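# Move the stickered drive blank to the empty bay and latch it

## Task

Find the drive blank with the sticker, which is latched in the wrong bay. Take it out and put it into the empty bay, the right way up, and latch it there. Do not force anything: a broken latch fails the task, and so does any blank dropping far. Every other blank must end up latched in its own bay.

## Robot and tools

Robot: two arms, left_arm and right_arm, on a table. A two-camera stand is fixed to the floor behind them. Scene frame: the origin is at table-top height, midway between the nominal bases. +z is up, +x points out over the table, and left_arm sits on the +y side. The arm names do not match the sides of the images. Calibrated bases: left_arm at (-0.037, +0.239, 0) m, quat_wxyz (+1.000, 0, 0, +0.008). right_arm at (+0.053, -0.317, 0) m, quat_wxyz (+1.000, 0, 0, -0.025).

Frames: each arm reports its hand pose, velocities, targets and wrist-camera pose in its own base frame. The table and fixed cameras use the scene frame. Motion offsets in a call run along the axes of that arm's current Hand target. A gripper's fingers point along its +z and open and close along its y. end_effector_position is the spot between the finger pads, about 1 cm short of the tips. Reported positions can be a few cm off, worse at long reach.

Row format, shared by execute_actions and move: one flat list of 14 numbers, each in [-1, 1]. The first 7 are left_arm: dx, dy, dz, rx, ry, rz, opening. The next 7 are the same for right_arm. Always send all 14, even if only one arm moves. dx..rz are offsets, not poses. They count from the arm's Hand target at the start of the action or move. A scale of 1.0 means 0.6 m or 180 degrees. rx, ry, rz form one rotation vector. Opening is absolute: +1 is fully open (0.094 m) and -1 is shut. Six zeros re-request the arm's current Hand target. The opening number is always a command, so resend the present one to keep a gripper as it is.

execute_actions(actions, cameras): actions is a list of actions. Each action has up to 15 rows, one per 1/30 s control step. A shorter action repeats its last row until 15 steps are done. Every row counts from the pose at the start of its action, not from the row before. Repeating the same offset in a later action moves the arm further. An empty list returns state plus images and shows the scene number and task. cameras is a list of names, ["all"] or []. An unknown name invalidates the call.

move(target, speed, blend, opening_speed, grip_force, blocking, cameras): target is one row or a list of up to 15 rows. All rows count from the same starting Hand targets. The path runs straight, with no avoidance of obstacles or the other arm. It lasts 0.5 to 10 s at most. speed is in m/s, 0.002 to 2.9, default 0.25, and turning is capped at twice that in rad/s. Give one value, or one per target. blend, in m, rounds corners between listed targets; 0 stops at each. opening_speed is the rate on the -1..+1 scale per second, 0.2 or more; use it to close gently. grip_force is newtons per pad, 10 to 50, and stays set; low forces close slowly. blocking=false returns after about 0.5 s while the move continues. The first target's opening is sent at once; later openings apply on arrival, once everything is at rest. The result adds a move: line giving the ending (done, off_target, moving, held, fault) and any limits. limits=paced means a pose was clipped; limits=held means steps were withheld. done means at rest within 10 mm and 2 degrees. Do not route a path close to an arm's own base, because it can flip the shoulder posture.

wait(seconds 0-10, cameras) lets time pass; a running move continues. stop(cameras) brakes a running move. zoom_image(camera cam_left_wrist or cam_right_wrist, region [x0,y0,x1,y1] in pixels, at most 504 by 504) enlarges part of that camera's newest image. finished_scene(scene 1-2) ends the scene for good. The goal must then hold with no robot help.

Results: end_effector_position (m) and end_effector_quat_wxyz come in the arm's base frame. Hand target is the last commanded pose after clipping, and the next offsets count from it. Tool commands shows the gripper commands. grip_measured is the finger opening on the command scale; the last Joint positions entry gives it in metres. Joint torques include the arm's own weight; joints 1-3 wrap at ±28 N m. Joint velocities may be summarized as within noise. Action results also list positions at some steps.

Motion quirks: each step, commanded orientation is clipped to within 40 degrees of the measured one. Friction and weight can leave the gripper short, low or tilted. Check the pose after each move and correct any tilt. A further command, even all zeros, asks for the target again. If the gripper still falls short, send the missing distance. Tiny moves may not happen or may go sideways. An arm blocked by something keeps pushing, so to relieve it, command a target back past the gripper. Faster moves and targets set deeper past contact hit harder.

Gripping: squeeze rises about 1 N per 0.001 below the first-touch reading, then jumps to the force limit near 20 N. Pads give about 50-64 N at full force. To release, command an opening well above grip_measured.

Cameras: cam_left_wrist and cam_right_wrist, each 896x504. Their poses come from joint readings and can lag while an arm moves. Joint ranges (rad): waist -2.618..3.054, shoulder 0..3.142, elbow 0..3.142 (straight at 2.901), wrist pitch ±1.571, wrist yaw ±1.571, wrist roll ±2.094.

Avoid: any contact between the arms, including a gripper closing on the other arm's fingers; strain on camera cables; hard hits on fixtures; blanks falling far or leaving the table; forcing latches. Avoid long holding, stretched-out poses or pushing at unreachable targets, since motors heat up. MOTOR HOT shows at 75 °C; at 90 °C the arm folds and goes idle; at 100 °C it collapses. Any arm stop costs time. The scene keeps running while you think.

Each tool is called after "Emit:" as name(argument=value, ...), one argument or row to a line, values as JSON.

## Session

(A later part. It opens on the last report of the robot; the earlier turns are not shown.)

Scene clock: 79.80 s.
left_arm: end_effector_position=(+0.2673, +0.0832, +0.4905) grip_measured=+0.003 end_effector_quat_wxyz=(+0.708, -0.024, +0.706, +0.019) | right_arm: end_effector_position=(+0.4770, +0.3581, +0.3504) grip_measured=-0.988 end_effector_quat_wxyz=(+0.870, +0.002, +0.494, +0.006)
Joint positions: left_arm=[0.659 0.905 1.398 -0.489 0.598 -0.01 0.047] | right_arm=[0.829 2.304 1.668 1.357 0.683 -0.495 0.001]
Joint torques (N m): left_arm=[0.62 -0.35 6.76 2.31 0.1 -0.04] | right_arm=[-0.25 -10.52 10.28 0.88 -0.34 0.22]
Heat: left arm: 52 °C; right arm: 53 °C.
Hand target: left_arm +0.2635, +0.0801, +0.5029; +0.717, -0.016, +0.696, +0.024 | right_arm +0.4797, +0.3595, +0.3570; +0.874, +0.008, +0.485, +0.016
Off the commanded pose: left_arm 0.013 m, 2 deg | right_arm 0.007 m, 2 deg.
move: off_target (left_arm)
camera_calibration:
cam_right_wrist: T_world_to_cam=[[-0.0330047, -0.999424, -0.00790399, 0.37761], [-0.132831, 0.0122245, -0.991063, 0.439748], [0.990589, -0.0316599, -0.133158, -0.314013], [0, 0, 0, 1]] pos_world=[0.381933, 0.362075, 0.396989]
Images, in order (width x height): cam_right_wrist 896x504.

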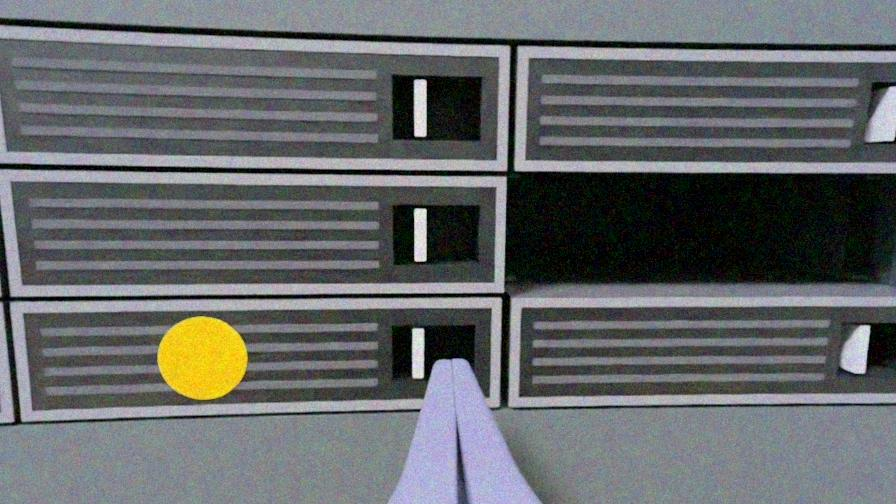

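Emit:
move(
  target=[
    [0,0,0,0,0,0,0,-0.005,0,0.003,0,0,0,-1],
    [0,0,0,0,0,0,0,0.006,-0.001,0.0208,0,0,0,-1],
  ],
  speed=0.04,
  cameras=["cam_right_wrist"],
)

Scene clock: 83.73 s.
left_arm: end_effector_position=(+0.2673, +0.0832, +0.4905) grip_measured=+0.003 end_effector_quat_wxyz=(+0.708, -0.024, +0.706, +0.019) | right_arm: end_effector_position=(+0.4865, +0.3593, +0.3564) grip_measured=-0.988 end_effector_quat_wxyz=(+0.871, +0.003, +0.490, +0.011)
Joint positions: left_arm=[0.659 0.905 1.398 -0.489 0.598 -0.01 0.047] | right_arm=[0.815 2.325 1.726 1.321 0.667 -0.479 0.001]
Joint torques (N m): left_arm=[0.61 -0.34 6.71 2.29 0.12 -0.07] | right_arm=[-0.69 -10.5 10.48 0.79 -0.32 0.2]
Heat: left arm: 52 °C; right arm: 53 °C.
Hand target: left_arm +0.2635, +0.0801, +0.5029; +0.717, -0.016, +0.696, +0.024 | right_arm +0.4922, +0.3591, +0.3605; +0.874, +0.008, +0.485, +0.016
Off the commanded pose: left_arm 0.013 m, 2 deg | right_arm 0.007 m, 1 deg.
move: off_target (left_arm)
camera_calibration:
cam_right_wrist: T_world_to_cam=[[-0.0265015, -0.999532, -0.0152498, 0.378595], [-0.125024, 0.0184495, -0.991982, 0.441163], [0.9918, -0.0243825, -0.125454, -0.328536], [0, 0, 0, 1]] pos_world=[0.391031, 0.362269, 0.402183]
Images, in order (width x height): cam_right_wrist 896x504.

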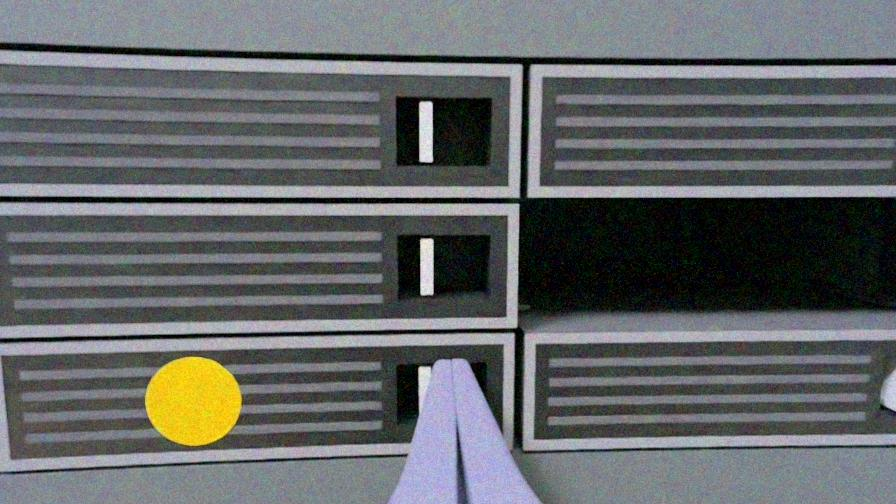

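Emit:
move(
  target=[
    [0,0,0,0,0,0,0,-0.0386,0.0015,-0.0682,0,0,0,-1],
    [0,0,0,0,0,0,0,0.003,-0.0028,-0.002,0,0,0,-1],
  ],
  speed=0.05,
  blend=0.003,
  cameras=["cam_right_wrist"],
)

Scene clock: 100.60 s.
left_arm: end_effector_position=(+0.2673, +0.0832, +0.4905) grip_measured=+0.003 end_effector_quat_wxyz=(+0.708, -0.025, +0.706, +0.019) | right_arm: end_effector_position=(+0.4861, +0.3580, +0.3540) grip_measured=-0.988 end_effector_quat_wxyz=(+0.872, +0.004, +0.490, +0.012)
Joint positions: left_arm=[0.659 0.905 1.398 -0.49 0.598 -0.01 0.047] | right_arm=[0.814 2.325 1.714 1.334 0.666 -0.478 0.001]
Joint torques (N m): left_arm=[0.59 -0.4 6.72 2.3 0.11 -0.04] | right_arm=[-0.83 -10.63 10.36 0.76 -0.32 0.18]
Heat: left arm: 52 °C; right arm: 54 °C.
Hand target: left_arm +0.2635, +0.0801, +0.5028; +0.717, -0.016, +0.696, +0.024 | right_arm +0.4922, +0.3574, +0.3583; +0.874, +0.008, +0.485, +0.016
Off the commanded pose: left_arm 0.013 m, 2 deg | right_arm 0.008 m, 1 deg.
move: off_target (left_arm)
camera_calibration:
cam_right_wrist: T_world_to_cam=[[-0.0262167, -0.99951, -0.017128, 0.377774], [-0.123876, 0.0202501, -0.992091, 0.437492], [0.991951, -0.0238876, -0.124347, -0.329081], [0, 0, 0, 1]] pos_world=[0.390531, 0.360868, 0.399583]
Images, in order (width x height): cam_right_wrist 896x504.

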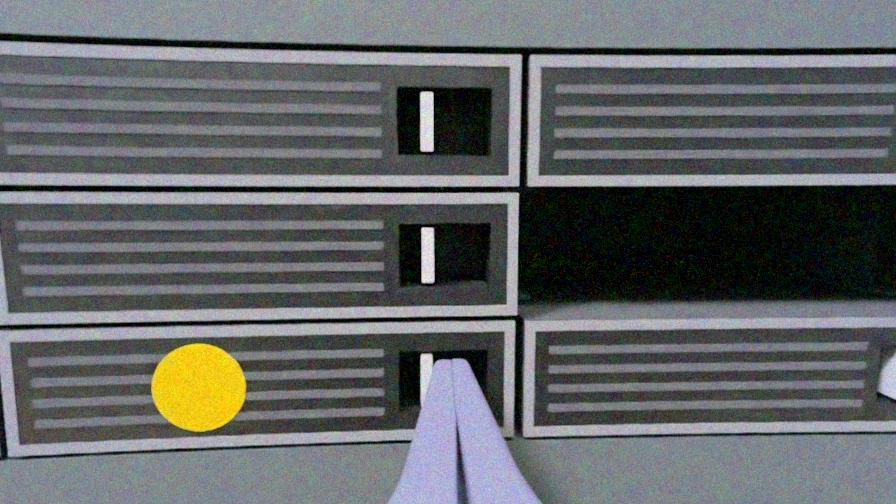

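Emit:
move(
  target=[0,0,0,0,0,0,0,0.0061,-0.0022,0.0099,0,0,0,-1],
  speed=0.04,
  cameras=["cam_right_wrist"],
)

Scene clock: 104.00 s.
left_arm: end_effector_position=(+0.2673, +0.0832, +0.4905) grip_measured=+0.003 end_effector_quat_wxyz=(+0.708, -0.025, +0.706, +0.019) | right_arm: end_effector_position=(+0.4905, +0.3559, +0.3578) grip_measured=-0.988 end_effector_quat_wxyz=(+0.873, +0.008, +0.487, +0.014)
Joint positions: left_arm=[0.659 0.905 1.398 -0.49 0.598 -0.01 0.047] | right_arm=[0.804 2.332 1.737 1.323 0.659 -0.468 0.001]
Joint torques (N m): left_arm=[0.64 -0.43 6.72 2.28 0.1 -0.05] | right_arm=[-1.02 -10.17 10.62 0.69 -0.34 0.16]
Heat: left arm: 53 °C; right arm: 55 °C.
Hand target: left_arm +0.2635, +0.0801, +0.5028; +0.717, -0.016, +0.696, +0.024 | right_arm +0.4991, +0.3563, +0.3584; +0.874, +0.008, +0.485, +0.016
Off the commanded pose: left_arm 0.013 m, 2 deg | right_arm 0.009 m, 0 deg.
move: off_target (left_arm)
camera_calibration:
cam_right_wrist: T_world_to_cam=[[-0.0252543, -0.999338, -0.0261843, 0.378544], [-0.116586, 0.0289581, -0.992758, 0.435506], [0.992859, -0.0220187, -0.11724, -0.336801], [0, 0, 0, 1]] pos_world=[0.394729, 0.358266, 0.402778]
Images, in order (width x height): cam_right_wrist 896x504.

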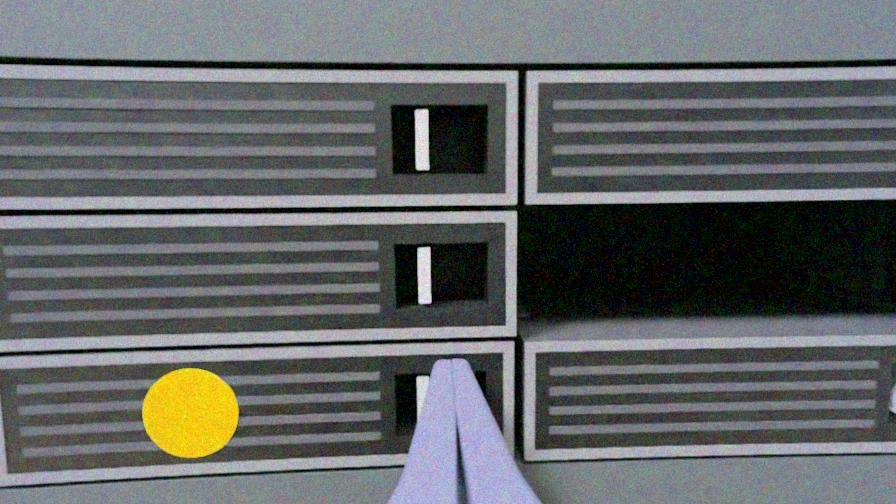

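Emit:
move(
  target=[
    [0,0,0,0,0,0,0,-0.0424,0.0015,-0.0792,0,0,0,-1],
    [0,0,0,0,0,0,0,0.0066,0,-0.0043,0,0,0,-1],
  ],
  speed=0.05,
  blend=0.003,
  cameras=["cam_right_wrist"],
)

Scene clock: 109.23 s.
left_arm: end_effector_position=(+0.2673, +0.0832, +0.4905) grip_measured=+0.003 end_effector_quat_wxyz=(+0.708, -0.025, +0.706, +0.019) | right_arm: end_effector_position=(+0.4897, +0.3555, +0.3565) grip_measured=-0.988 end_effector_quat_wxyz=(+0.875, +0.010, +0.483, +0.016)
Joint positions: left_arm=[0.659 0.905 1.398 -0.49 0.598 -0.01 0.047] | right_arm=[0.804 2.338 1.734 1.342 0.656 -0.468 0.001]
Joint torques (N m): left_arm=[0.62 -0.38 6.71 2.29 0.11 -0.06] | right_arm=[-1.01 -10.09 10.17 0.65 -0.32 0.19]
Heat: left arm: 53 °C; right arm: 55 °C.
Hand target: left_arm +0.2635, +0.0801, +0.5028; +0.717, -0.016, +0.696, +0.024 | right_arm +0.4991, +0.3564, +0.3536; +0.874, +0.008, +0.485, +0.016
Off the commanded pose: left_arm 0.013 m, 2 deg | right_arm 0.010 m, 0 deg.
move: off_target (left_arm)
camera_calibration:
cam_right_wrist: T_world_to_cam=[[-0.0229746, -0.999222, -0.0320493, 0.379065], [-0.108824, 0.0343668, -0.993467, 0.428584], [0.993796, -0.0193368, -0.109529, -0.34019], [0, 0, 0, 1]] pos_world=[0.393428, 0.357463, 0.400672]
Images, in order (width x height): cam_right_wrist 896x504.

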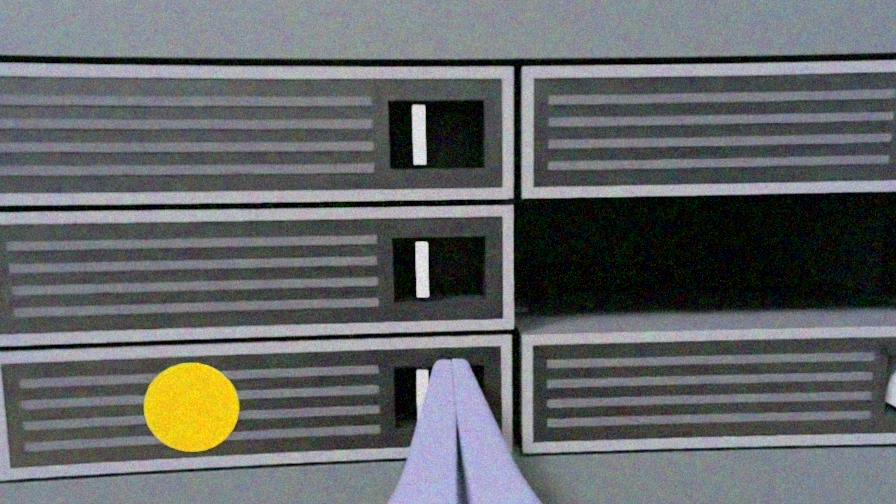

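Emit:
move(
  target=[
    [0,0,0,0,0,0,0,-0.0513,0.0018,-0.0954,0,0,0,-1],
    [0,0,0,0,0,0,0,0.0057,0,-0.0035,0,0,0,-1],
  ],
  speed=0.05,
  blend=0,
  cameras=["cam_right_wrist"],
)

Scene clock: 114.77 s.
left_arm: end_effector_position=(+0.2673, +0.0832, +0.4905) grip_measured=+0.003 end_effector_quat_wxyz=(+0.708, -0.025, +0.706, +0.019) | right_arm: end_effector_position=(+0.4871, +0.3542, +0.3499) grip_measured=-0.988 end_effector_quat_wxyz=(+0.875, +0.014, +0.484, +0.016)
Joint positions: left_arm=[0.659 0.905 1.398 -0.49 0.598 -0.01 0.047] | right_arm=[0.809 2.341 1.712 1.37 0.667 -0.47 0.001]
Joint torques (N m): left_arm=[0.55 -0.36 6.65 2.29 0.11 -0.05] | right_arm=[-1.37 -9.92 11.17 0.51 -0.43 0.21]
Heat: left arm: 53 °C; right arm: 55 °C.
Hand target: left_arm +0.2635, +0.0801, +0.5028; +0.717, -0.016, +0.696, +0.024 | right_arm +0.4991, +0.3565, +0.3495; +0.874, +0.008, +0.485, +0.016
Off the commanded pose: left_arm 0.013 m, 2 deg | right_arm 0.012 m, 1 deg.
move: off_target (left_arm, right_arm)
camera_calibration:
cam_right_wrist: T_world_to_cam=[[-0.0278554, -0.998867, -0.0385738, 0.382067], [-0.111394, 0.0414503, -0.992912, 0.420366], [0.993386, -0.0233611, -0.112422, -0.335781], [0, 0, 0, 1]] pos_world=[0.391029, 0.356366, 0.394374]
Images, in order (width x height): cam_right_wrist 896x504.

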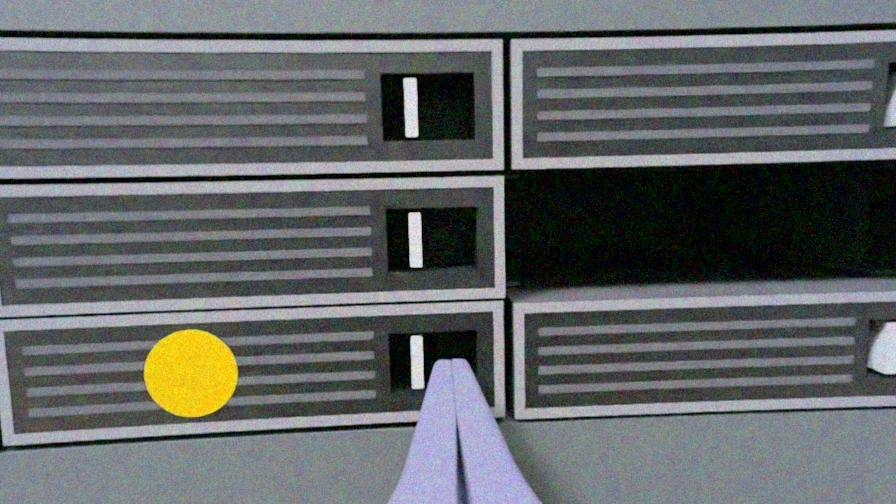

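Emit:
move(
  target=[
    [0,0,0,0,0,0,0,-0.047,0.0018,-0.0802,0,0,0,-1],
    [0,0,0,0,0,0,0,-0.0046,0,-0.0003,0,0,0,-1],
  ],
  speed=0.05,
  blend=0,
  cameras=["cam_right_wrist"],
)

Scene clock: 120.80 s.
left_arm: end_effector_position=(+0.2673, +0.0832, +0.4905) grip_measured=+0.003 end_effector_quat_wxyz=(+0.708, -0.025, +0.706, +0.019) | right_arm: end_effector_position=(+0.4881, +0.3559, +0.3543) grip_measured=-0.988 end_effector_quat_wxyz=(+0.875, +0.009, +0.484, +0.016)
Joint positions: left_arm=[0.659 0.905 1.398 -0.49 0.598 -0.01 0.047] | right_arm=[0.807 2.336 1.724 1.35 0.657 -0.47 0.001]
Joint torques (N m): left_arm=[0.61 -0.36 6.69 2.3 0.13 -0.05] | right_arm=[-1.01 -10.07 10.14 0.66 -0.34 0.22]
Heat: left arm: 53 °C; right arm: 54 °C.
Hand target: left_arm +0.2635, +0.0801, +0.5028; +0.717, -0.016, +0.696, +0.024 | right_arm +0.4975, +0.3564, +0.3519; +0.874, +0.008, +0.485, +0.016
Off the commanded pose: left_arm 0.013 m, 2 deg | right_arm 0.010 m, 0 deg.
move: off_target (left_arm)
camera_calibration:
cam_right_wrist: T_world_to_cam=[[-0.0222182, -0.999291, -0.0304048, 0.378439], [-0.109882, 0.0326689, -0.993408, 0.427419], [0.993696, -0.0187308, -0.11053, -0.338689], [0, 0, 0, 1]] pos_world=[0.391928, 0.357863, 0.398673]
Images, in order (width x height): cam_right_wrist 896x504.

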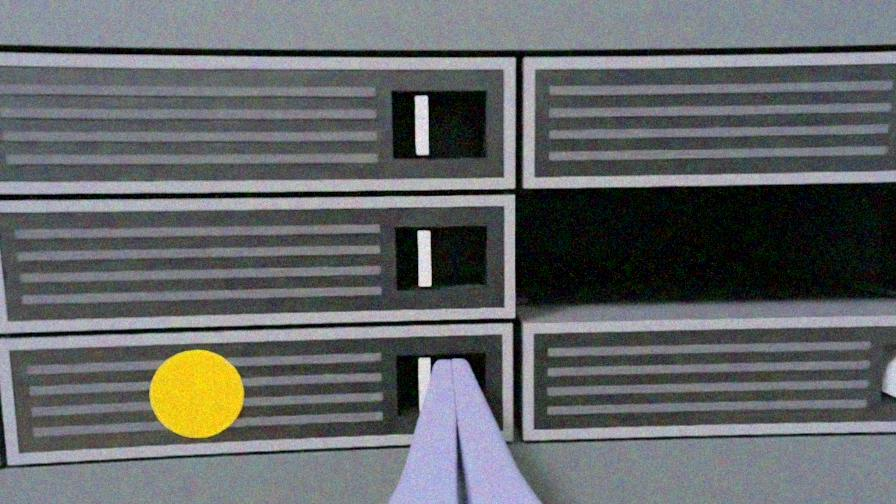

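Emit:
move(
  target=[0,0,0,0,0,0,0,0.008,-0.002,0.0067,0,0,0,-1],
  speed=0.04,
  cameras=["cam_right_wrist"],
)

Scene clock: 124.80 s.
left_arm: end_effector_position=(+0.2673, +0.0832, +0.4905) grip_measured=+0.003 end_effector_quat_wxyz=(+0.708, -0.025, +0.706, +0.019) | right_arm: end_effector_position=(+0.4902, +0.3565, +0.3568) grip_measured=-0.988 end_effector_quat_wxyz=(+0.878, +0.010, +0.478, +0.022)
Joint positions: left_arm=[0.659 0.905 1.398 -0.49 0.598 -0.01 0.047] | right_arm=[0.802 2.346 1.742 1.35 0.646 -0.462 0.001]
Joint torques (N m): left_arm=[0.61 -0.32 6.78 2.3 0.11 -0.04] | right_arm=[-1.55 -9.84 10 0.58 -0.27 0.2]
Heat: left arm: 53 °C; right arm: 54 °C.
Hand target: left_arm +0.2635, +0.0801, +0.5028; +0.717, -0.016, +0.696, +0.024 | right_arm +0.5034, +0.3553, +0.3500; +0.875, +0.008, +0.485, +0.016
Off the commanded pose: left_arm 0.013 m, 2 deg | right_arm 0.015 m, 1 deg.
move: off_target (left_arm, right_arm)
camera_calibration:
cam_right_wrist: T_world_to_cam=[[-0.0137134, -0.999171, -0.0383286, 0.377686], [-0.0986575, 0.0394973, -0.994337, 0.422413], [0.995027, -0.00985434, -0.0991174, -0.348405], [0, 0, 0, 1]] pos_world=[0.393526, 0.357255, 0.399964]
Images, in order (width x height): cam_right_wrist 896x504.

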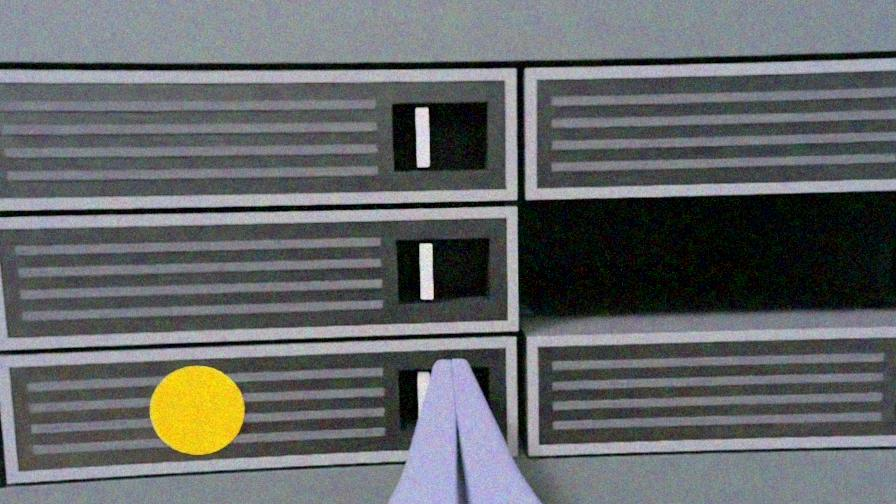

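Emit:
move(
  target=[0,0,0,0,0,0,0,0.003,0,0.0,0,0,0,-0.7],
  speed=0.04,
  grip_force=25,
  cameras=["cam_right_wrist"],
)

Emit:
zoom_image(
  camera="cam_right_wrist",
  region=[360, 320, 540, 420],
)

Scene clock: 135.23 s.
left_arm: end_effector_position=(+0.2673, +0.0832, +0.4905) grip_measured=+0.003 end_effector_quat_wxyz=(+0.708, -0.025, +0.706, +0.019) | right_arm: end_effector_position=(+0.4905, +0.3561, +0.3568) grip_measured=-0.718 end_effector_quat_wxyz=(+0.878, +0.010, +0.478, +0.022)
Joint positions: left_arm=[0.659 0.905 1.398 -0.49 0.598 -0.01 0.047] | right_arm=[0.802 2.346 1.742 1.35 0.646 -0.461 0.013]
Joint torques (N m): left_arm=[0.66 -0.32 6.74 2.31 0.11 -0.07] | right_arm=[-1.59 -9.51 10.13 0.6 -0.28 0.22]
Heat: left arm: 53 °C; right arm: 55 °C.
Hand target: left_arm +0.2635, +0.0801, +0.5028; +0.717, -0.016, +0.696, +0.024 | right_arm +0.5044, +0.3554, +0.3485; +0.875, +0.008, +0.485, +0.016
Off the commanded pose: left_arm 0.013 m, 2 deg | right_arm 0.016 m, 1 deg.
grip_force (N): 25, 25
move: off_target (left_arm, right_arm)
camera_calibration:
cam_right_wrist: T_world_to_cam=[[-0.0137468, -0.999155, -0.0387294, 0.377557], [-0.0984538, 0.0398973, -0.994342, 0.422223], [0.995047, -0.00985596, -0.0989191, -0.348693], [0, 0, 0, 1]] pos_world=[0.393726, 0.356955, 0.399964]
Images, in order (width x height): cam_right_wrist 896x504.

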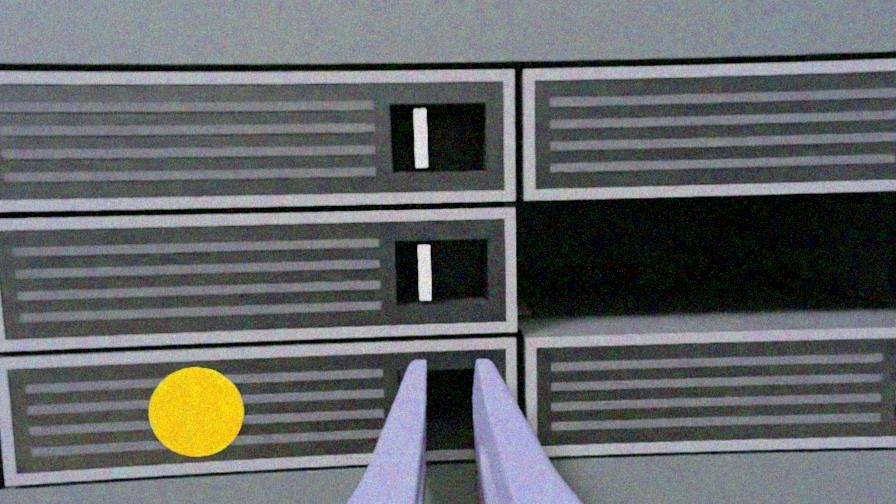

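Scaled by 2.800.

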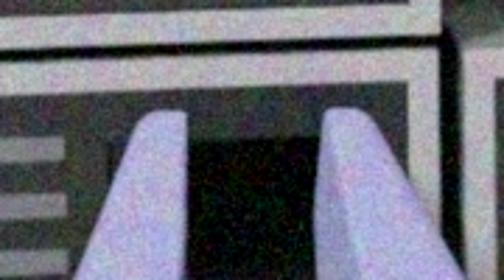

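Emit:
move(
  target=[0,0,0,0,0,0,0,-0.0309,0.001,-0.0495,0,0,0,-0.7],
  speed=0.05,
  cameras=["cam_right_wrist"],
)

Scene clock: 138.77 s.
left_arm: end_effector_position=(+0.2673, +0.0832, +0.4905) grip_measured=+0.003 end_effector_quat_wxyz=(+0.708, -0.025, +0.706, +0.019) | right_arm: end_effector_position=(+0.4758, +0.3586, +0.3544) grip_measured=-0.717 end_effector_quat_wxyz=(+0.882, -0.003, +0.470, +0.024)
Joint positions: left_arm=[0.659 0.905 1.398 -0.49 0.598 -0.01 0.047] | right_arm=[0.818 2.32 1.67 1.409 0.625 -0.487 0.013]
Joint torques (N m): left_arm=[0.59 -0.31 6.71 2.29 0.1 -0.07] | right_arm=[1.88 -13.22 3.71 0.89 0.28 0.04]
Heat: left arm: 53 °C; right arm: 55 °C.
Hand target: left_arm +0.2635, +0.0801, +0.5028; +0.717, -0.016, +0.696, +0.024 | right_arm +0.4694, +0.3554, +0.3483; +0.874, +0.008, +0.485, +0.016
Off the commanded pose: left_arm 0.013 m, 2 deg | right_arm 0.009 m, 2 deg.
grip_force (N): 25, 25
move: off_target (left_arm)
camera_calibration:
cam_right_wrist: T_world_to_cam=[[0.00335518, -0.999843, -0.0173748, 0.364295], [-0.0793973, 0.0170537, -0.996697, 0.418261], [0.996837, 0.00472361, -0.0793276, -0.347434], [0, 0, 0, 1]] pos_world=[0.378322, 0.358746, 0.395648]
Images, in order (width x height): cam_right_wrist 896x504.

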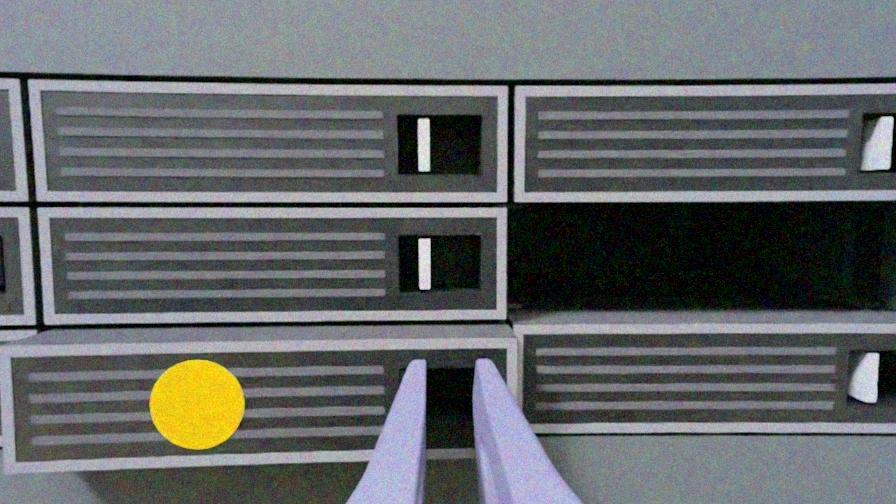

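Emit:
move(
  target=[0,0,0,0,0,0,0,-0.0353,0.001,-0.0565,0,0,0,-0.7],
  speed=0.05,
  cameras=["cam_right_wrist"],
)

Scene clock: 141.20 s.
left_arm: end_effector_position=(+0.2673, +0.0832, +0.4905) grip_measured=+0.003 end_effector_quat_wxyz=(+0.708, -0.025, +0.706, +0.019) | right_arm: end_effector_position=(+0.4514, +0.3753, +0.3032) grip_measured=-0.702 end_effector_quat_wxyz=(+0.851, -0.042, +0.524, -0.010)
Joint positions: left_arm=[0.659 0.905 1.398 -0.49 0.598 -0.01 0.047] | right_arm=[0.889 2.291 1.508 1.416 0.713 -0.54 0.014]
Joint torques (N m): left_arm=[0.65 -0.34 6.69 2.31 0.11 -0.06] | right_arm=[0.98 -16.24 5.81 1.87 -0.09 0.05]
Heat: left arm: 53 °C; right arm: 54 °C.
Hand target: left_arm +0.2635, +0.0801, +0.5028; +0.717, -0.016, +0.696, +0.024 | right_arm +0.4294, +0.3551, +0.3483; +0.874, +0.008, +0.485, +0.016
Off the commanded pose: left_arm 0.013 m, 2 deg | right_arm 0.054 m, 8 deg.
grip_force (N): 25, 25
move: off_target (left_arm, right_arm)
camera_calibration:
cam_right_wrist: T_world_to_cam=[[-0.0155416, -0.996024, 0.0877162, 0.35535], [-0.201378, -0.0828111, -0.976007, 0.451319], [0.97939, -0.0328328, -0.199291, -0.26888], [0, 0, 0, 1]] pos_world=[0.359747, 0.382484, 0.355735]
Images, in order (width x height): cam_right_wrist 896x504.

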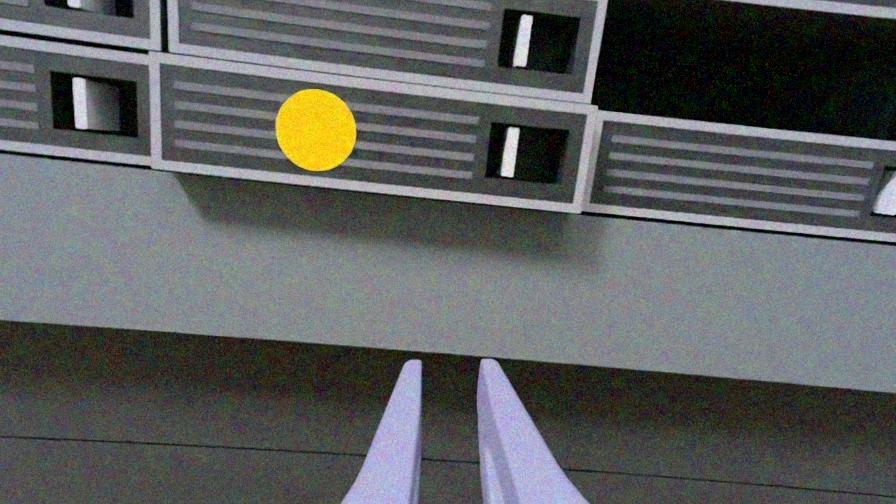

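Emit:
move(
  target=[0,0,0,0,0,0,0,-0.061,0.0757,-0.0767,0.141,0.136,0.475,0],
  speed=0.3,
  cameras=["all"],
)

Scene clock: 153.27 s.
left_arm: end_effector_position=(+0.2673, +0.0832, +0.4905) grip_measured=+0.003 end_effector_quat_wxyz=(+0.708, -0.025, +0.706, +0.019) | right_arm: end_effector_position=(+0.3776, +0.4032, +0.3125) grip_measured=-0.002 end_effector_quat_wxyz=(+0.516, +0.490, +0.528, +0.464)
Joint positions: left_arm=[0.659 0.905 1.398 -0.49 0.598 -0.01 0.047] | right_arm=[1.106 2 1.647 0.267 1.12 1.558 0.047]
Joint torques (N m): left_arm=[0.61 -0.32 6.65 2.31 0.12 -0.06] | right_arm=[0.96 -14.56 11.48 1.17 -0.06 0.11]
Heat: left arm: 53 °C; right arm: 60 °C.
Hand target: left_arm +0.2635, +0.0801, +0.5028; +0.717, -0.016, +0.696, +0.024 | right_arm +0.3702, +0.3991, +0.3563; +0.500, +0.500, +0.500, +0.500
Off the commanded pose: left_arm 0.013 m, 2 deg | right_arm 0.045 m, 6 deg.
grip_force (N): 25, 25
move: off_target (left_arm, right_arm)
camera_calibration:
cam_left_wrist: T_world_to_cam=[[0.0296394, -0.998, 0.0558357, 0.0498359], [-0.626701, -0.0620715, -0.776783, 0.586289], [0.778696, -0.0119689, -0.627288, 0.200316], [0, 0, 0, 1]] pos_world=[0.209966, 0.0885256, 0.578293]
cam_right_wrist: T_world_to_cam=[[-0.0743956, -0.111554, -0.99097, 0.383913], [-0.611184, 0.790315, -0.043082, -0.0409749], [0.787984, 0.60246, -0.126976, -0.400283], [0, 0, 0, 1]] pos_world=[0.318935, 0.316365, 0.327854]

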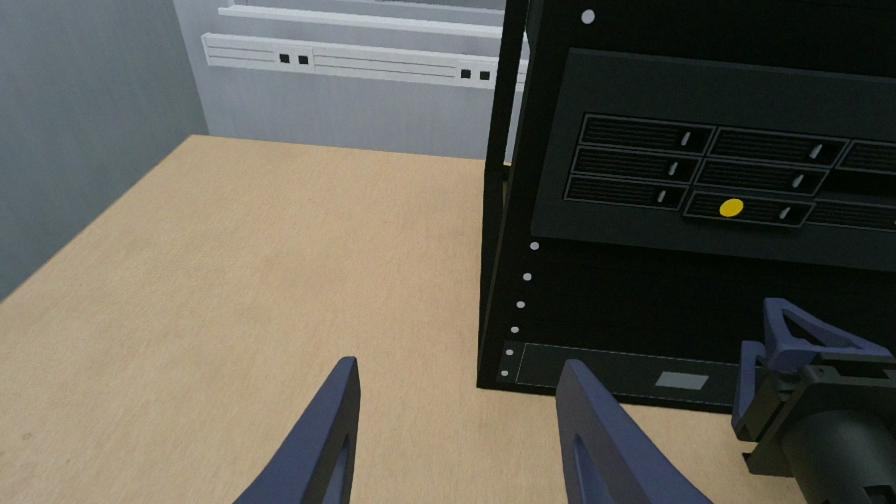

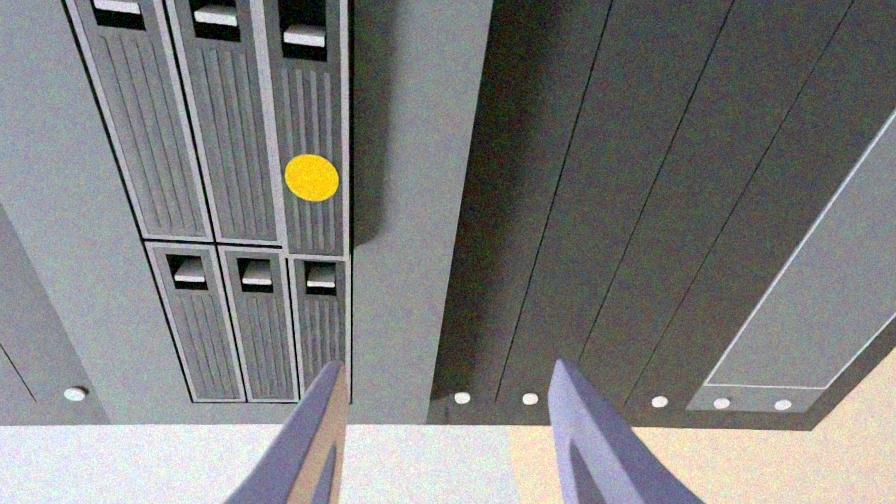

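Emit:
move(
  target=[0,0,0,0,0,0,0,0,0.03,0.12,0,0,0,0],
  speed=0.12,
  cameras=["all"],
)

Scene clock: 157.00 s.
left_arm: end_effector_position=(+0.2673, +0.0832, +0.4905) grip_measured=+0.003 end_effector_quat_wxyz=(+0.708, -0.025, +0.706, +0.019) | right_arm: end_effector_position=(+0.4395, +0.3966, +0.3658) grip_measured=-0.002 end_effector_quat_wxyz=(+0.505, +0.497, +0.508, +0.490)
Joint positions: left_arm=[0.659 0.905 1.398 -0.49 0.598 -0.01 0.047] | right_arm=[0.982 2.1 1.969 0.113 0.986 1.56 0.047]
Joint torques (N m): left_arm=[0.62 -0.4 6.74 2.29 0.11 -0.05] | right_arm=[-0.09 -9.91 11.47 1.24 -0.1 0.11]
Heat: left arm: 53 °C; right arm: 61 °C.
Hand target: left_arm +0.2635, +0.0801, +0.5028; +0.717, -0.016, +0.696, +0.024 | right_arm +0.4420, +0.3993, +0.3744; +0.500, +0.500, +0.500, +0.501
Off the commanded pose: left_arm 0.013 m, 2 deg | right_arm 0.009 m, 2 deg.
grip_force (N): 25, 25
move: off_target (left_arm)
camera_calibration:
cam_left_wrist: T_world_to_cam=[[0.0296394, -0.998, 0.0558357, 0.0498359], [-0.626701, -0.0620715, -0.776783, 0.586289], [0.778696, -0.0119689, -0.627288, 0.200316], [0, 0, 0, 1]] pos_world=[0.209966, 0.0885256, 0.578293]
cam_right_wrist: T_world_to_cam=[[-0.045899, -0.0491895, -0.997734, 0.405837], [-0.618194, 0.785958, -0.0103097, -0.00277126], [0.784684, 0.61632, -0.0664834, -0.464547], [0, 0, 0, 1]] pos_world=[0.381437, 0.308451, 0.374004]

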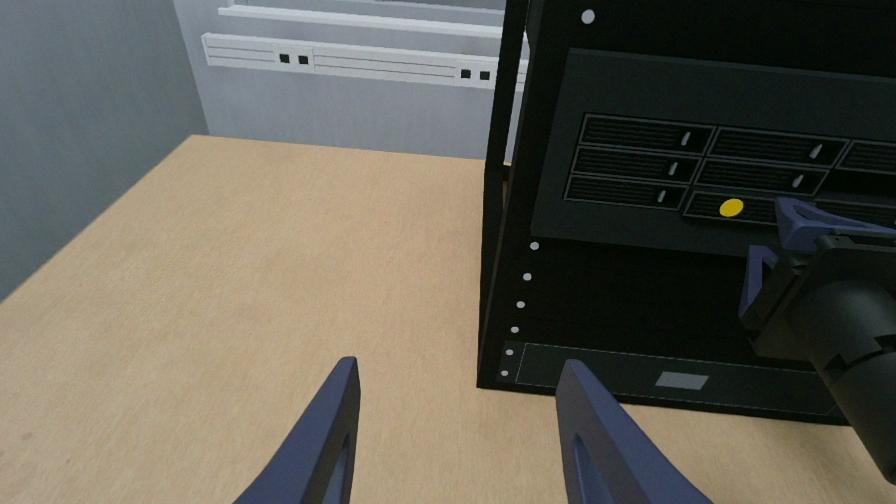

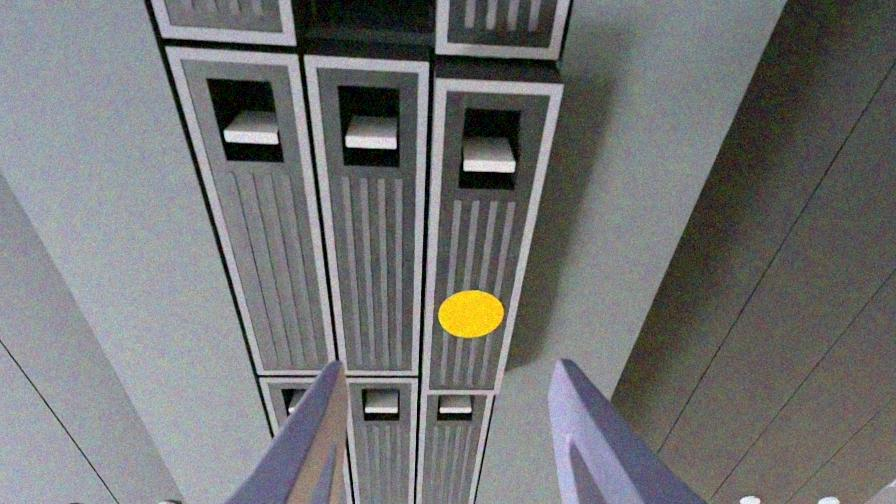

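Emit:
move(
  target=[0,0,0,0,0,0,0,-0.003,-0.0175,0.068,0,0,0,0],
  speed=0.06,
  cameras=["cam_right_wrist"],
)

Scene clock: 163.53 s.
left_arm: end_effector_position=(+0.2673, +0.0832, +0.4905) grip_measured=+0.003 end_effector_quat_wxyz=(+0.708, -0.025, +0.706, +0.019) | right_arm: end_effector_position=(+0.4793, +0.3952, +0.3574) grip_measured=-0.002 end_effector_quat_wxyz=(+0.504, +0.497, +0.507, +0.491)
Joint positions: left_arm=[0.659 0.905 1.398 -0.49 0.598 -0.01 0.047] | right_arm=[0.914 2.203 2.096 0.091 0.917 1.56 0.047]
Joint torques (N m): left_arm=[0.7 -0.39 6.76 2.29 0.11 -0.05] | right_arm=[-0.16 -10.39 11.51 1.23 -0.11 0.11]
Heat: left arm: 53 °C; right arm: 59 °C.
Hand target: left_arm +0.2635, +0.0801, +0.5028; +0.717, -0.016, +0.696, +0.024 | right_arm +0.4828, +0.3975, +0.3639; +0.500, +0.500, +0.500, +0.501
Off the commanded pose: left_arm 0.013 m, 2 deg | right_arm 0.008 m, 1 deg.
grip_force (N): 25, 25
move: off_target (left_arm)
camera_calibration:
cam_right_wrist: T_world_to_cam=[[-0.0450152, -0.0457771, -0.997937, 0.397466], [-0.619044, 0.785314, -0.0080997, 0.0225921], [0.784065, 0.617403, -0.0636891, -0.496591], [0, 0, 0, 1]] pos_world=[0.421237, 0.30705, 0.365202]
Images, in order (width x height): cam_right_wrist 896x504.

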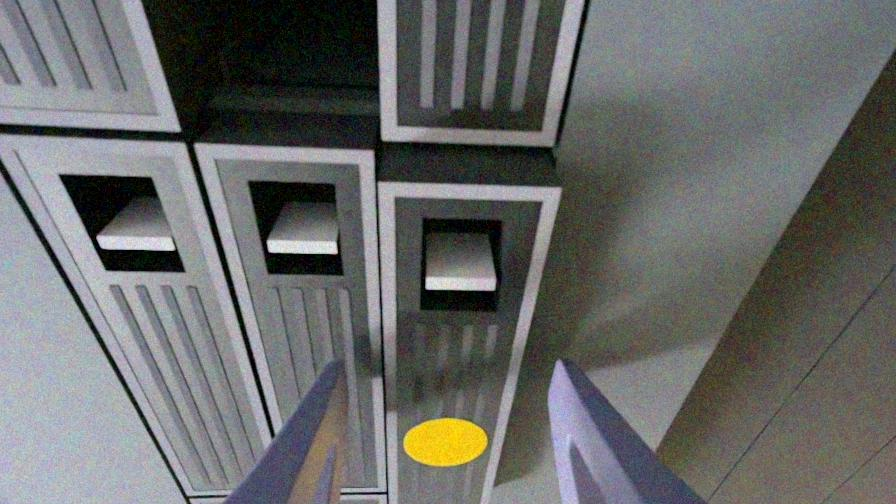

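Emit:
move(
  target=[
    [0,0,0,0,0,0,0,0,0,0.006,0,0,0,0],
    [0,0,0,0,0,0,0,0,0,0.006,0,0,0,-0.6],
  ],
  speed=0.05,
  opening_speed=0.4,
  grip_force=50,
  cameras=["cam_right_wrist"],
)

Scene clock: 168.03 s.
left_arm: end_effector_position=(+0.2673, +0.0832, +0.4905) grip_measured=+0.003 end_effector_quat_wxyz=(+0.708, -0.025, +0.706, +0.019) | right_arm: end_effector_position=(+0.4806, +0.3979, +0.3578) grip_measured=-0.440 end_effector_quat_wxyz=(+0.502, +0.497, +0.508, +0.494)
Joint positions: left_arm=[0.659 0.905 1.398 -0.49 0.598 -0.01 0.047] | right_arm=[0.914 2.214 2.115 0.083 0.911 1.564 0.026]
Joint torques (N m): left_arm=[0.54 -0.39 6.68 2.29 0.1 -0.06] | right_arm=[-0.7 -10.37 11.54 1.26 -0.1 0.07]
Heat: left arm: 53 °C; right arm: 59 °C.
Hand target: left_arm +0.2635, +0.0801, +0.5028; +0.717, -0.016, +0.696, +0.024 | right_arm +0.4864, +0.3975, +0.3639; +0.500, +0.500, +0.500, +0.501
Off the commanded pose: left_arm 0.013 m, 2 deg | right_arm 0.009 m, 1 deg.
move: off_target (left_arm)
camera_calibration:
cam_right_wrist: T_world_to_cam=[[-0.0448331, -0.0417787, -0.998121, 0.396403], [-0.623805, 0.781566, -0.00469457, 0.0238349], [0.780293, 0.622422, -0.0611018, -0.500325], [0, 0, 0, 1]] pos_world=[0.423041, 0.309346, 0.365199]
Images, in order (width x height): cam_right_wrist 896x504.

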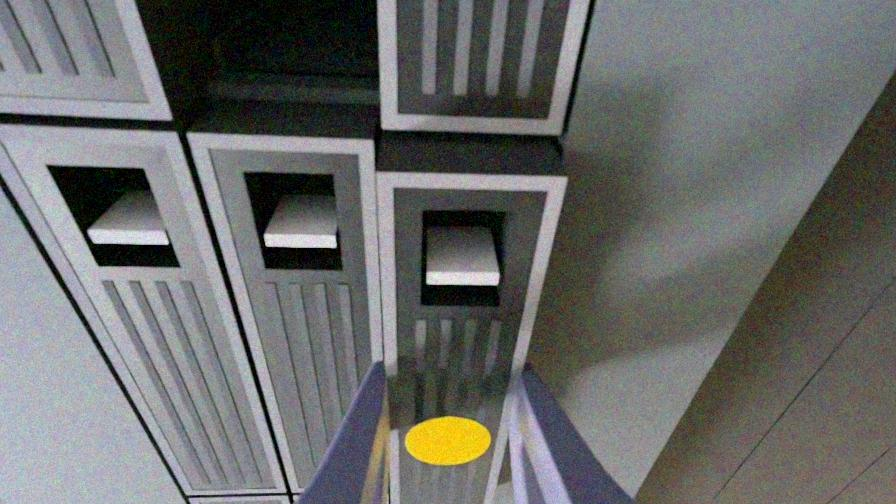

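Emit:
move(
  target=[0,0,0,0,0,0,0,0,0,-0.09,0,0,0,-0.6],
  speed=0.05,
  cameras=["all"],
)

Scene clock: 170.90 s.
left_arm: end_effector_position=(+0.2673, +0.0832, +0.4905) grip_measured=+0.003 end_effector_quat_wxyz=(+0.708, -0.025, +0.706, +0.019) | right_arm: end_effector_position=(+0.4487, +0.3979, +0.3553) grip_measured=-0.440 end_effector_quat_wxyz=(+0.503, +0.499, +0.501, +0.498)
Joint positions: left_arm=[0.659 0.905 1.398 -0.49 0.598 -0.01 0.047] | right_arm=[0.967 2.122 1.947 0.177 0.971 1.561 0.026]
Joint torques (N m): left_arm=[0.64 -0.32 6.78 2.28 0.11 -0.05] | right_arm=[2.71 -14.3 5.63 1.13 0.17 0.11]
Heat: left arm: 53 °C; right arm: 59 °C.
Hand target: left_arm +0.2635, +0.0801, +0.5028; +0.717, -0.016, +0.696, +0.024 | right_arm +0.4325, +0.3974, +0.3638; +0.500, +0.500, +0.500, +0.501
Off the commanded pose: left_arm 0.013 m, 2 deg | right_arm 0.018 m, 1 deg.
move: off_target (left_arm, right_arm)
camera_calibration:
cam_left_wrist: T_world_to_cam=[[0.0296394, -0.998, 0.0558357, 0.0498359], [-0.626701, -0.0620715, -0.776783, 0.586289], [0.778696, -0.0119689, -0.627288, 0.200316], [0, 0, 0, 1]] pos_world=[0.209966, 0.0885256, 0.578293]
cam_right_wrist: T_world_to_cam=[[-0.0343363, -0.0302793, -0.998952, 0.383495], [-0.619057, 0.785342, -0.00252615, -0.000363223], [0.784595, 0.618321, -0.0457104, -0.481386], [0, 0, 0, 1]] pos_world=[0.390636, 0.309548, 0.361087]

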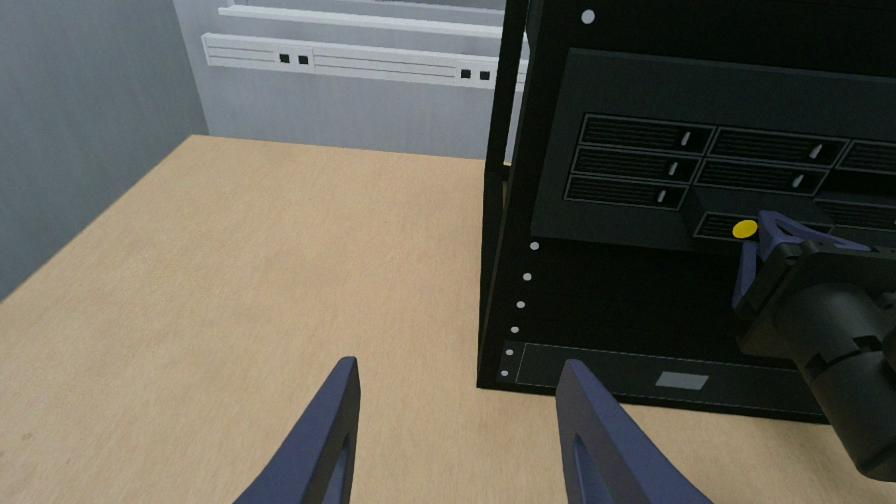

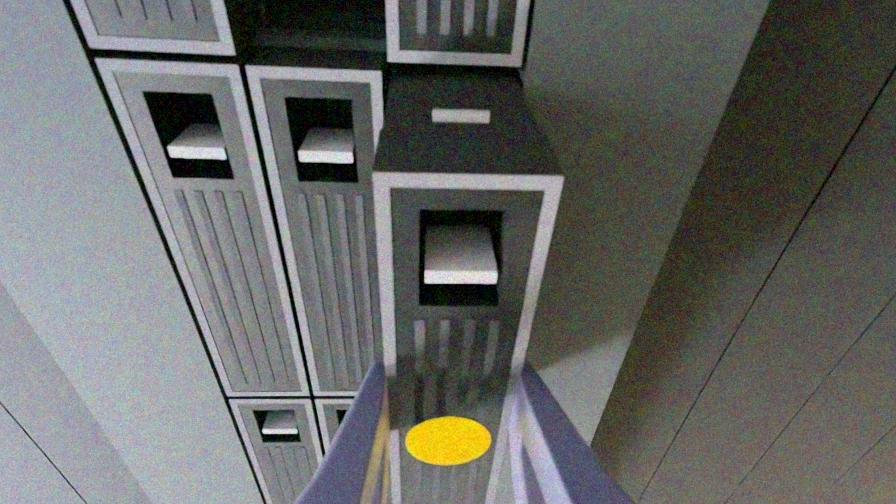

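Emit:
move(
  target=[0,0,0,0,0,0,0,0,0,-0.045,0,0,0,-0.6],
  speed=0.05,
  cameras=["cam_right_wrist"],
)

Scene clock: 173.13 s.
left_arm: end_effector_position=(+0.2673, +0.0832, +0.4905) grip_measured=+0.003 end_effector_quat_wxyz=(+0.708, -0.025, +0.706, +0.019) | right_arm: end_effector_position=(+0.4184, +0.3991, +0.3545) grip_measured=-0.440 end_effector_quat_wxyz=(+0.505, +0.500, +0.500, +0.494)
Joint positions: left_arm=[0.659 0.905 1.398 -0.49 0.598 -0.01 0.047] | right_arm=[1.023 2.057 1.848 0.207 1.034 1.561 0.026]
Joint torques (N m): left_arm=[0.59 -0.34 6.72 2.3 0.11 -0.05] | right_arm=[2.07 -13.75 5.9 1.11 0.04 0.12]
Heat: left arm: 53 °C; right arm: 59 °C.
Hand target: left_arm +0.2635, +0.0801, +0.5028; +0.717, -0.016, +0.696, +0.024 | right_arm +0.4055, +0.3974, +0.3639; +0.500, +0.500, +0.500, +0.501
Off the commanded pose: left_arm 0.013 m, 2 deg | right_arm 0.016 m, 1 deg.
move: off_target (left_arm, right_arm)
camera_calibration:
cam_right_wrist: T_world_to_cam=[[-0.0369285, -0.0342981, -0.998729, 0.384389], [-0.613337, 0.789809, -0.00444503, -0.02351], [0.788958, 0.612393, -0.0502027, -0.456244], [0, 0, 0, 1]] pos_world=[0.359733, 0.311153, 0.360891]
Images, in order (width x height): cam_right_wrist 896x504.

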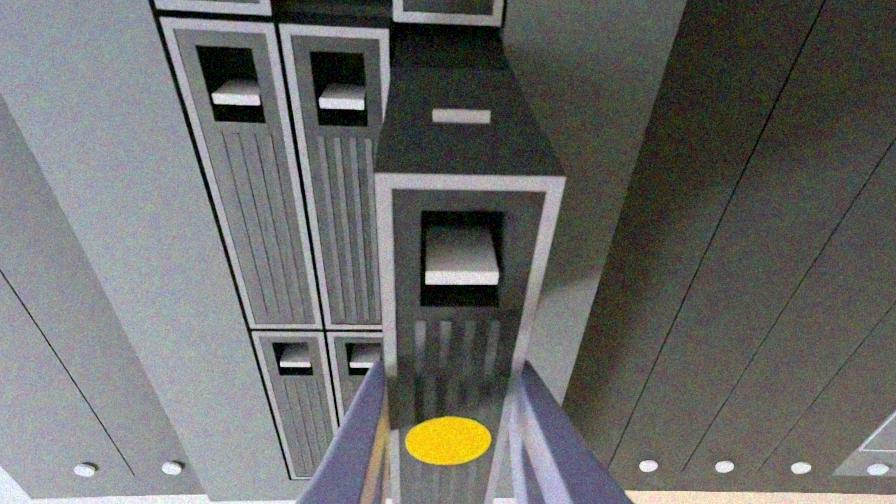

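Emit:
move(
  target=[
    [0,0,0,0,0,0,0,0,0,0.010,0,0,0,-0.15],
    [0,0,0,0,0,0,0,0,-0.003,0.082,0,0,0,-0.15],
    [0,0,0,0,0,0,0,0,-0.003,0.082,0,0,0,-0.6],
  ],
  speed=0.05,
  opening_speed=0.4,
  cameras=["all"],
)

Scene clock: 179.77 s.
left_arm: end_effector_position=(+0.2673, +0.0832, +0.4905) grip_measured=+0.003 end_effector_quat_wxyz=(+0.708, -0.025, +0.706, +0.019) | right_arm: end_effector_position=(+0.4504, +0.3956, +0.3562) grip_measured=-0.430 end_effector_quat_wxyz=(+0.501, +0.500, +0.504, +0.496)
Joint positions: left_arm=[0.659 0.905 1.398 -0.49 0.598 -0.01 0.047] | right_arm=[0.961 2.118 1.955 0.15 0.962 1.572 0.027]
Joint torques (N m): left_arm=[0.62 -0.35 6.72 2.29 0.12 -0.05] | right_arm=[-0.31 -9.84 11.32 1.23 -0.09 -0.01]
Heat: left arm: 53 °C; right arm: 60 °C.
Hand target: left_arm +0.2635, +0.0801, +0.5028; +0.717, -0.016, +0.696, +0.024 | right_arm +0.4547, +0.3975, +0.3621; +0.500, +0.500, +0.500, +0.501
Off the commanded pose: left_arm 0.013 m, 2 deg | right_arm 0.008 m, 1 deg.
move: off_target (left_arm)
camera_calibration:
cam_left_wrist: T_world_to_cam=[[0.0296394, -0.998, 0.0558357, 0.0498359], [-0.626701, -0.0620715, -0.776783, 0.586289], [0.778696, -0.0119689, -0.627288, 0.200316], [0, 0, 0, 1]] pos_world=[0.209966, 0.0885256, 0.578293]
cam_right_wrist: T_world_to_cam=[[-0.0432477, -0.0325668, -0.998533, 0.389145], [-0.621053, 0.783768, 0.00133625, 0.00263278], [0.782575, 0.6202, -0.0541218, -0.478132], [0, 0, 0, 1]] pos_world=[0.392639, 0.307147, 0.362693]

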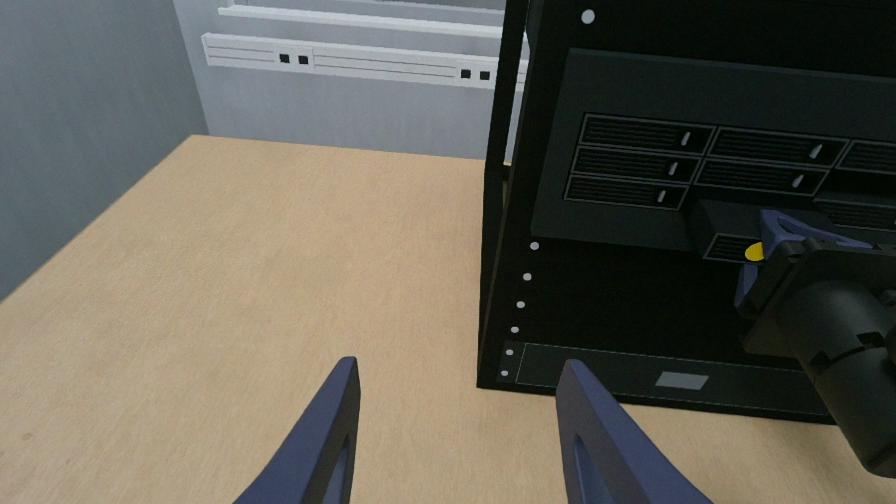

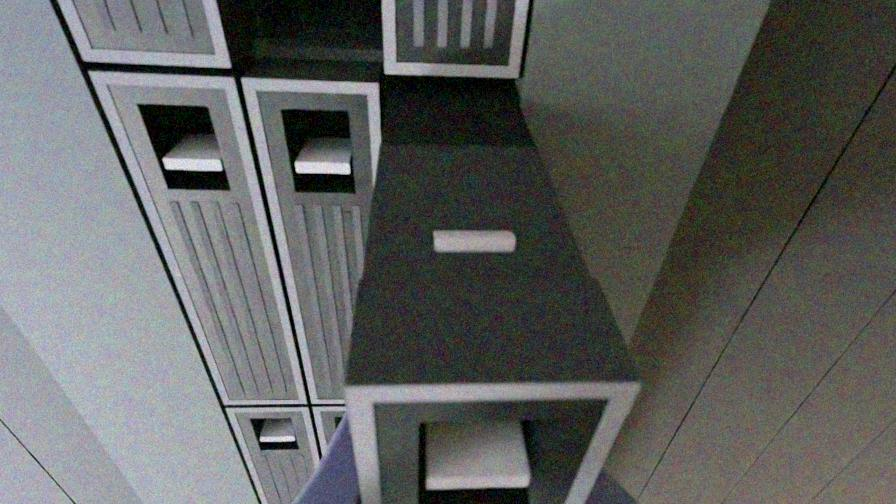

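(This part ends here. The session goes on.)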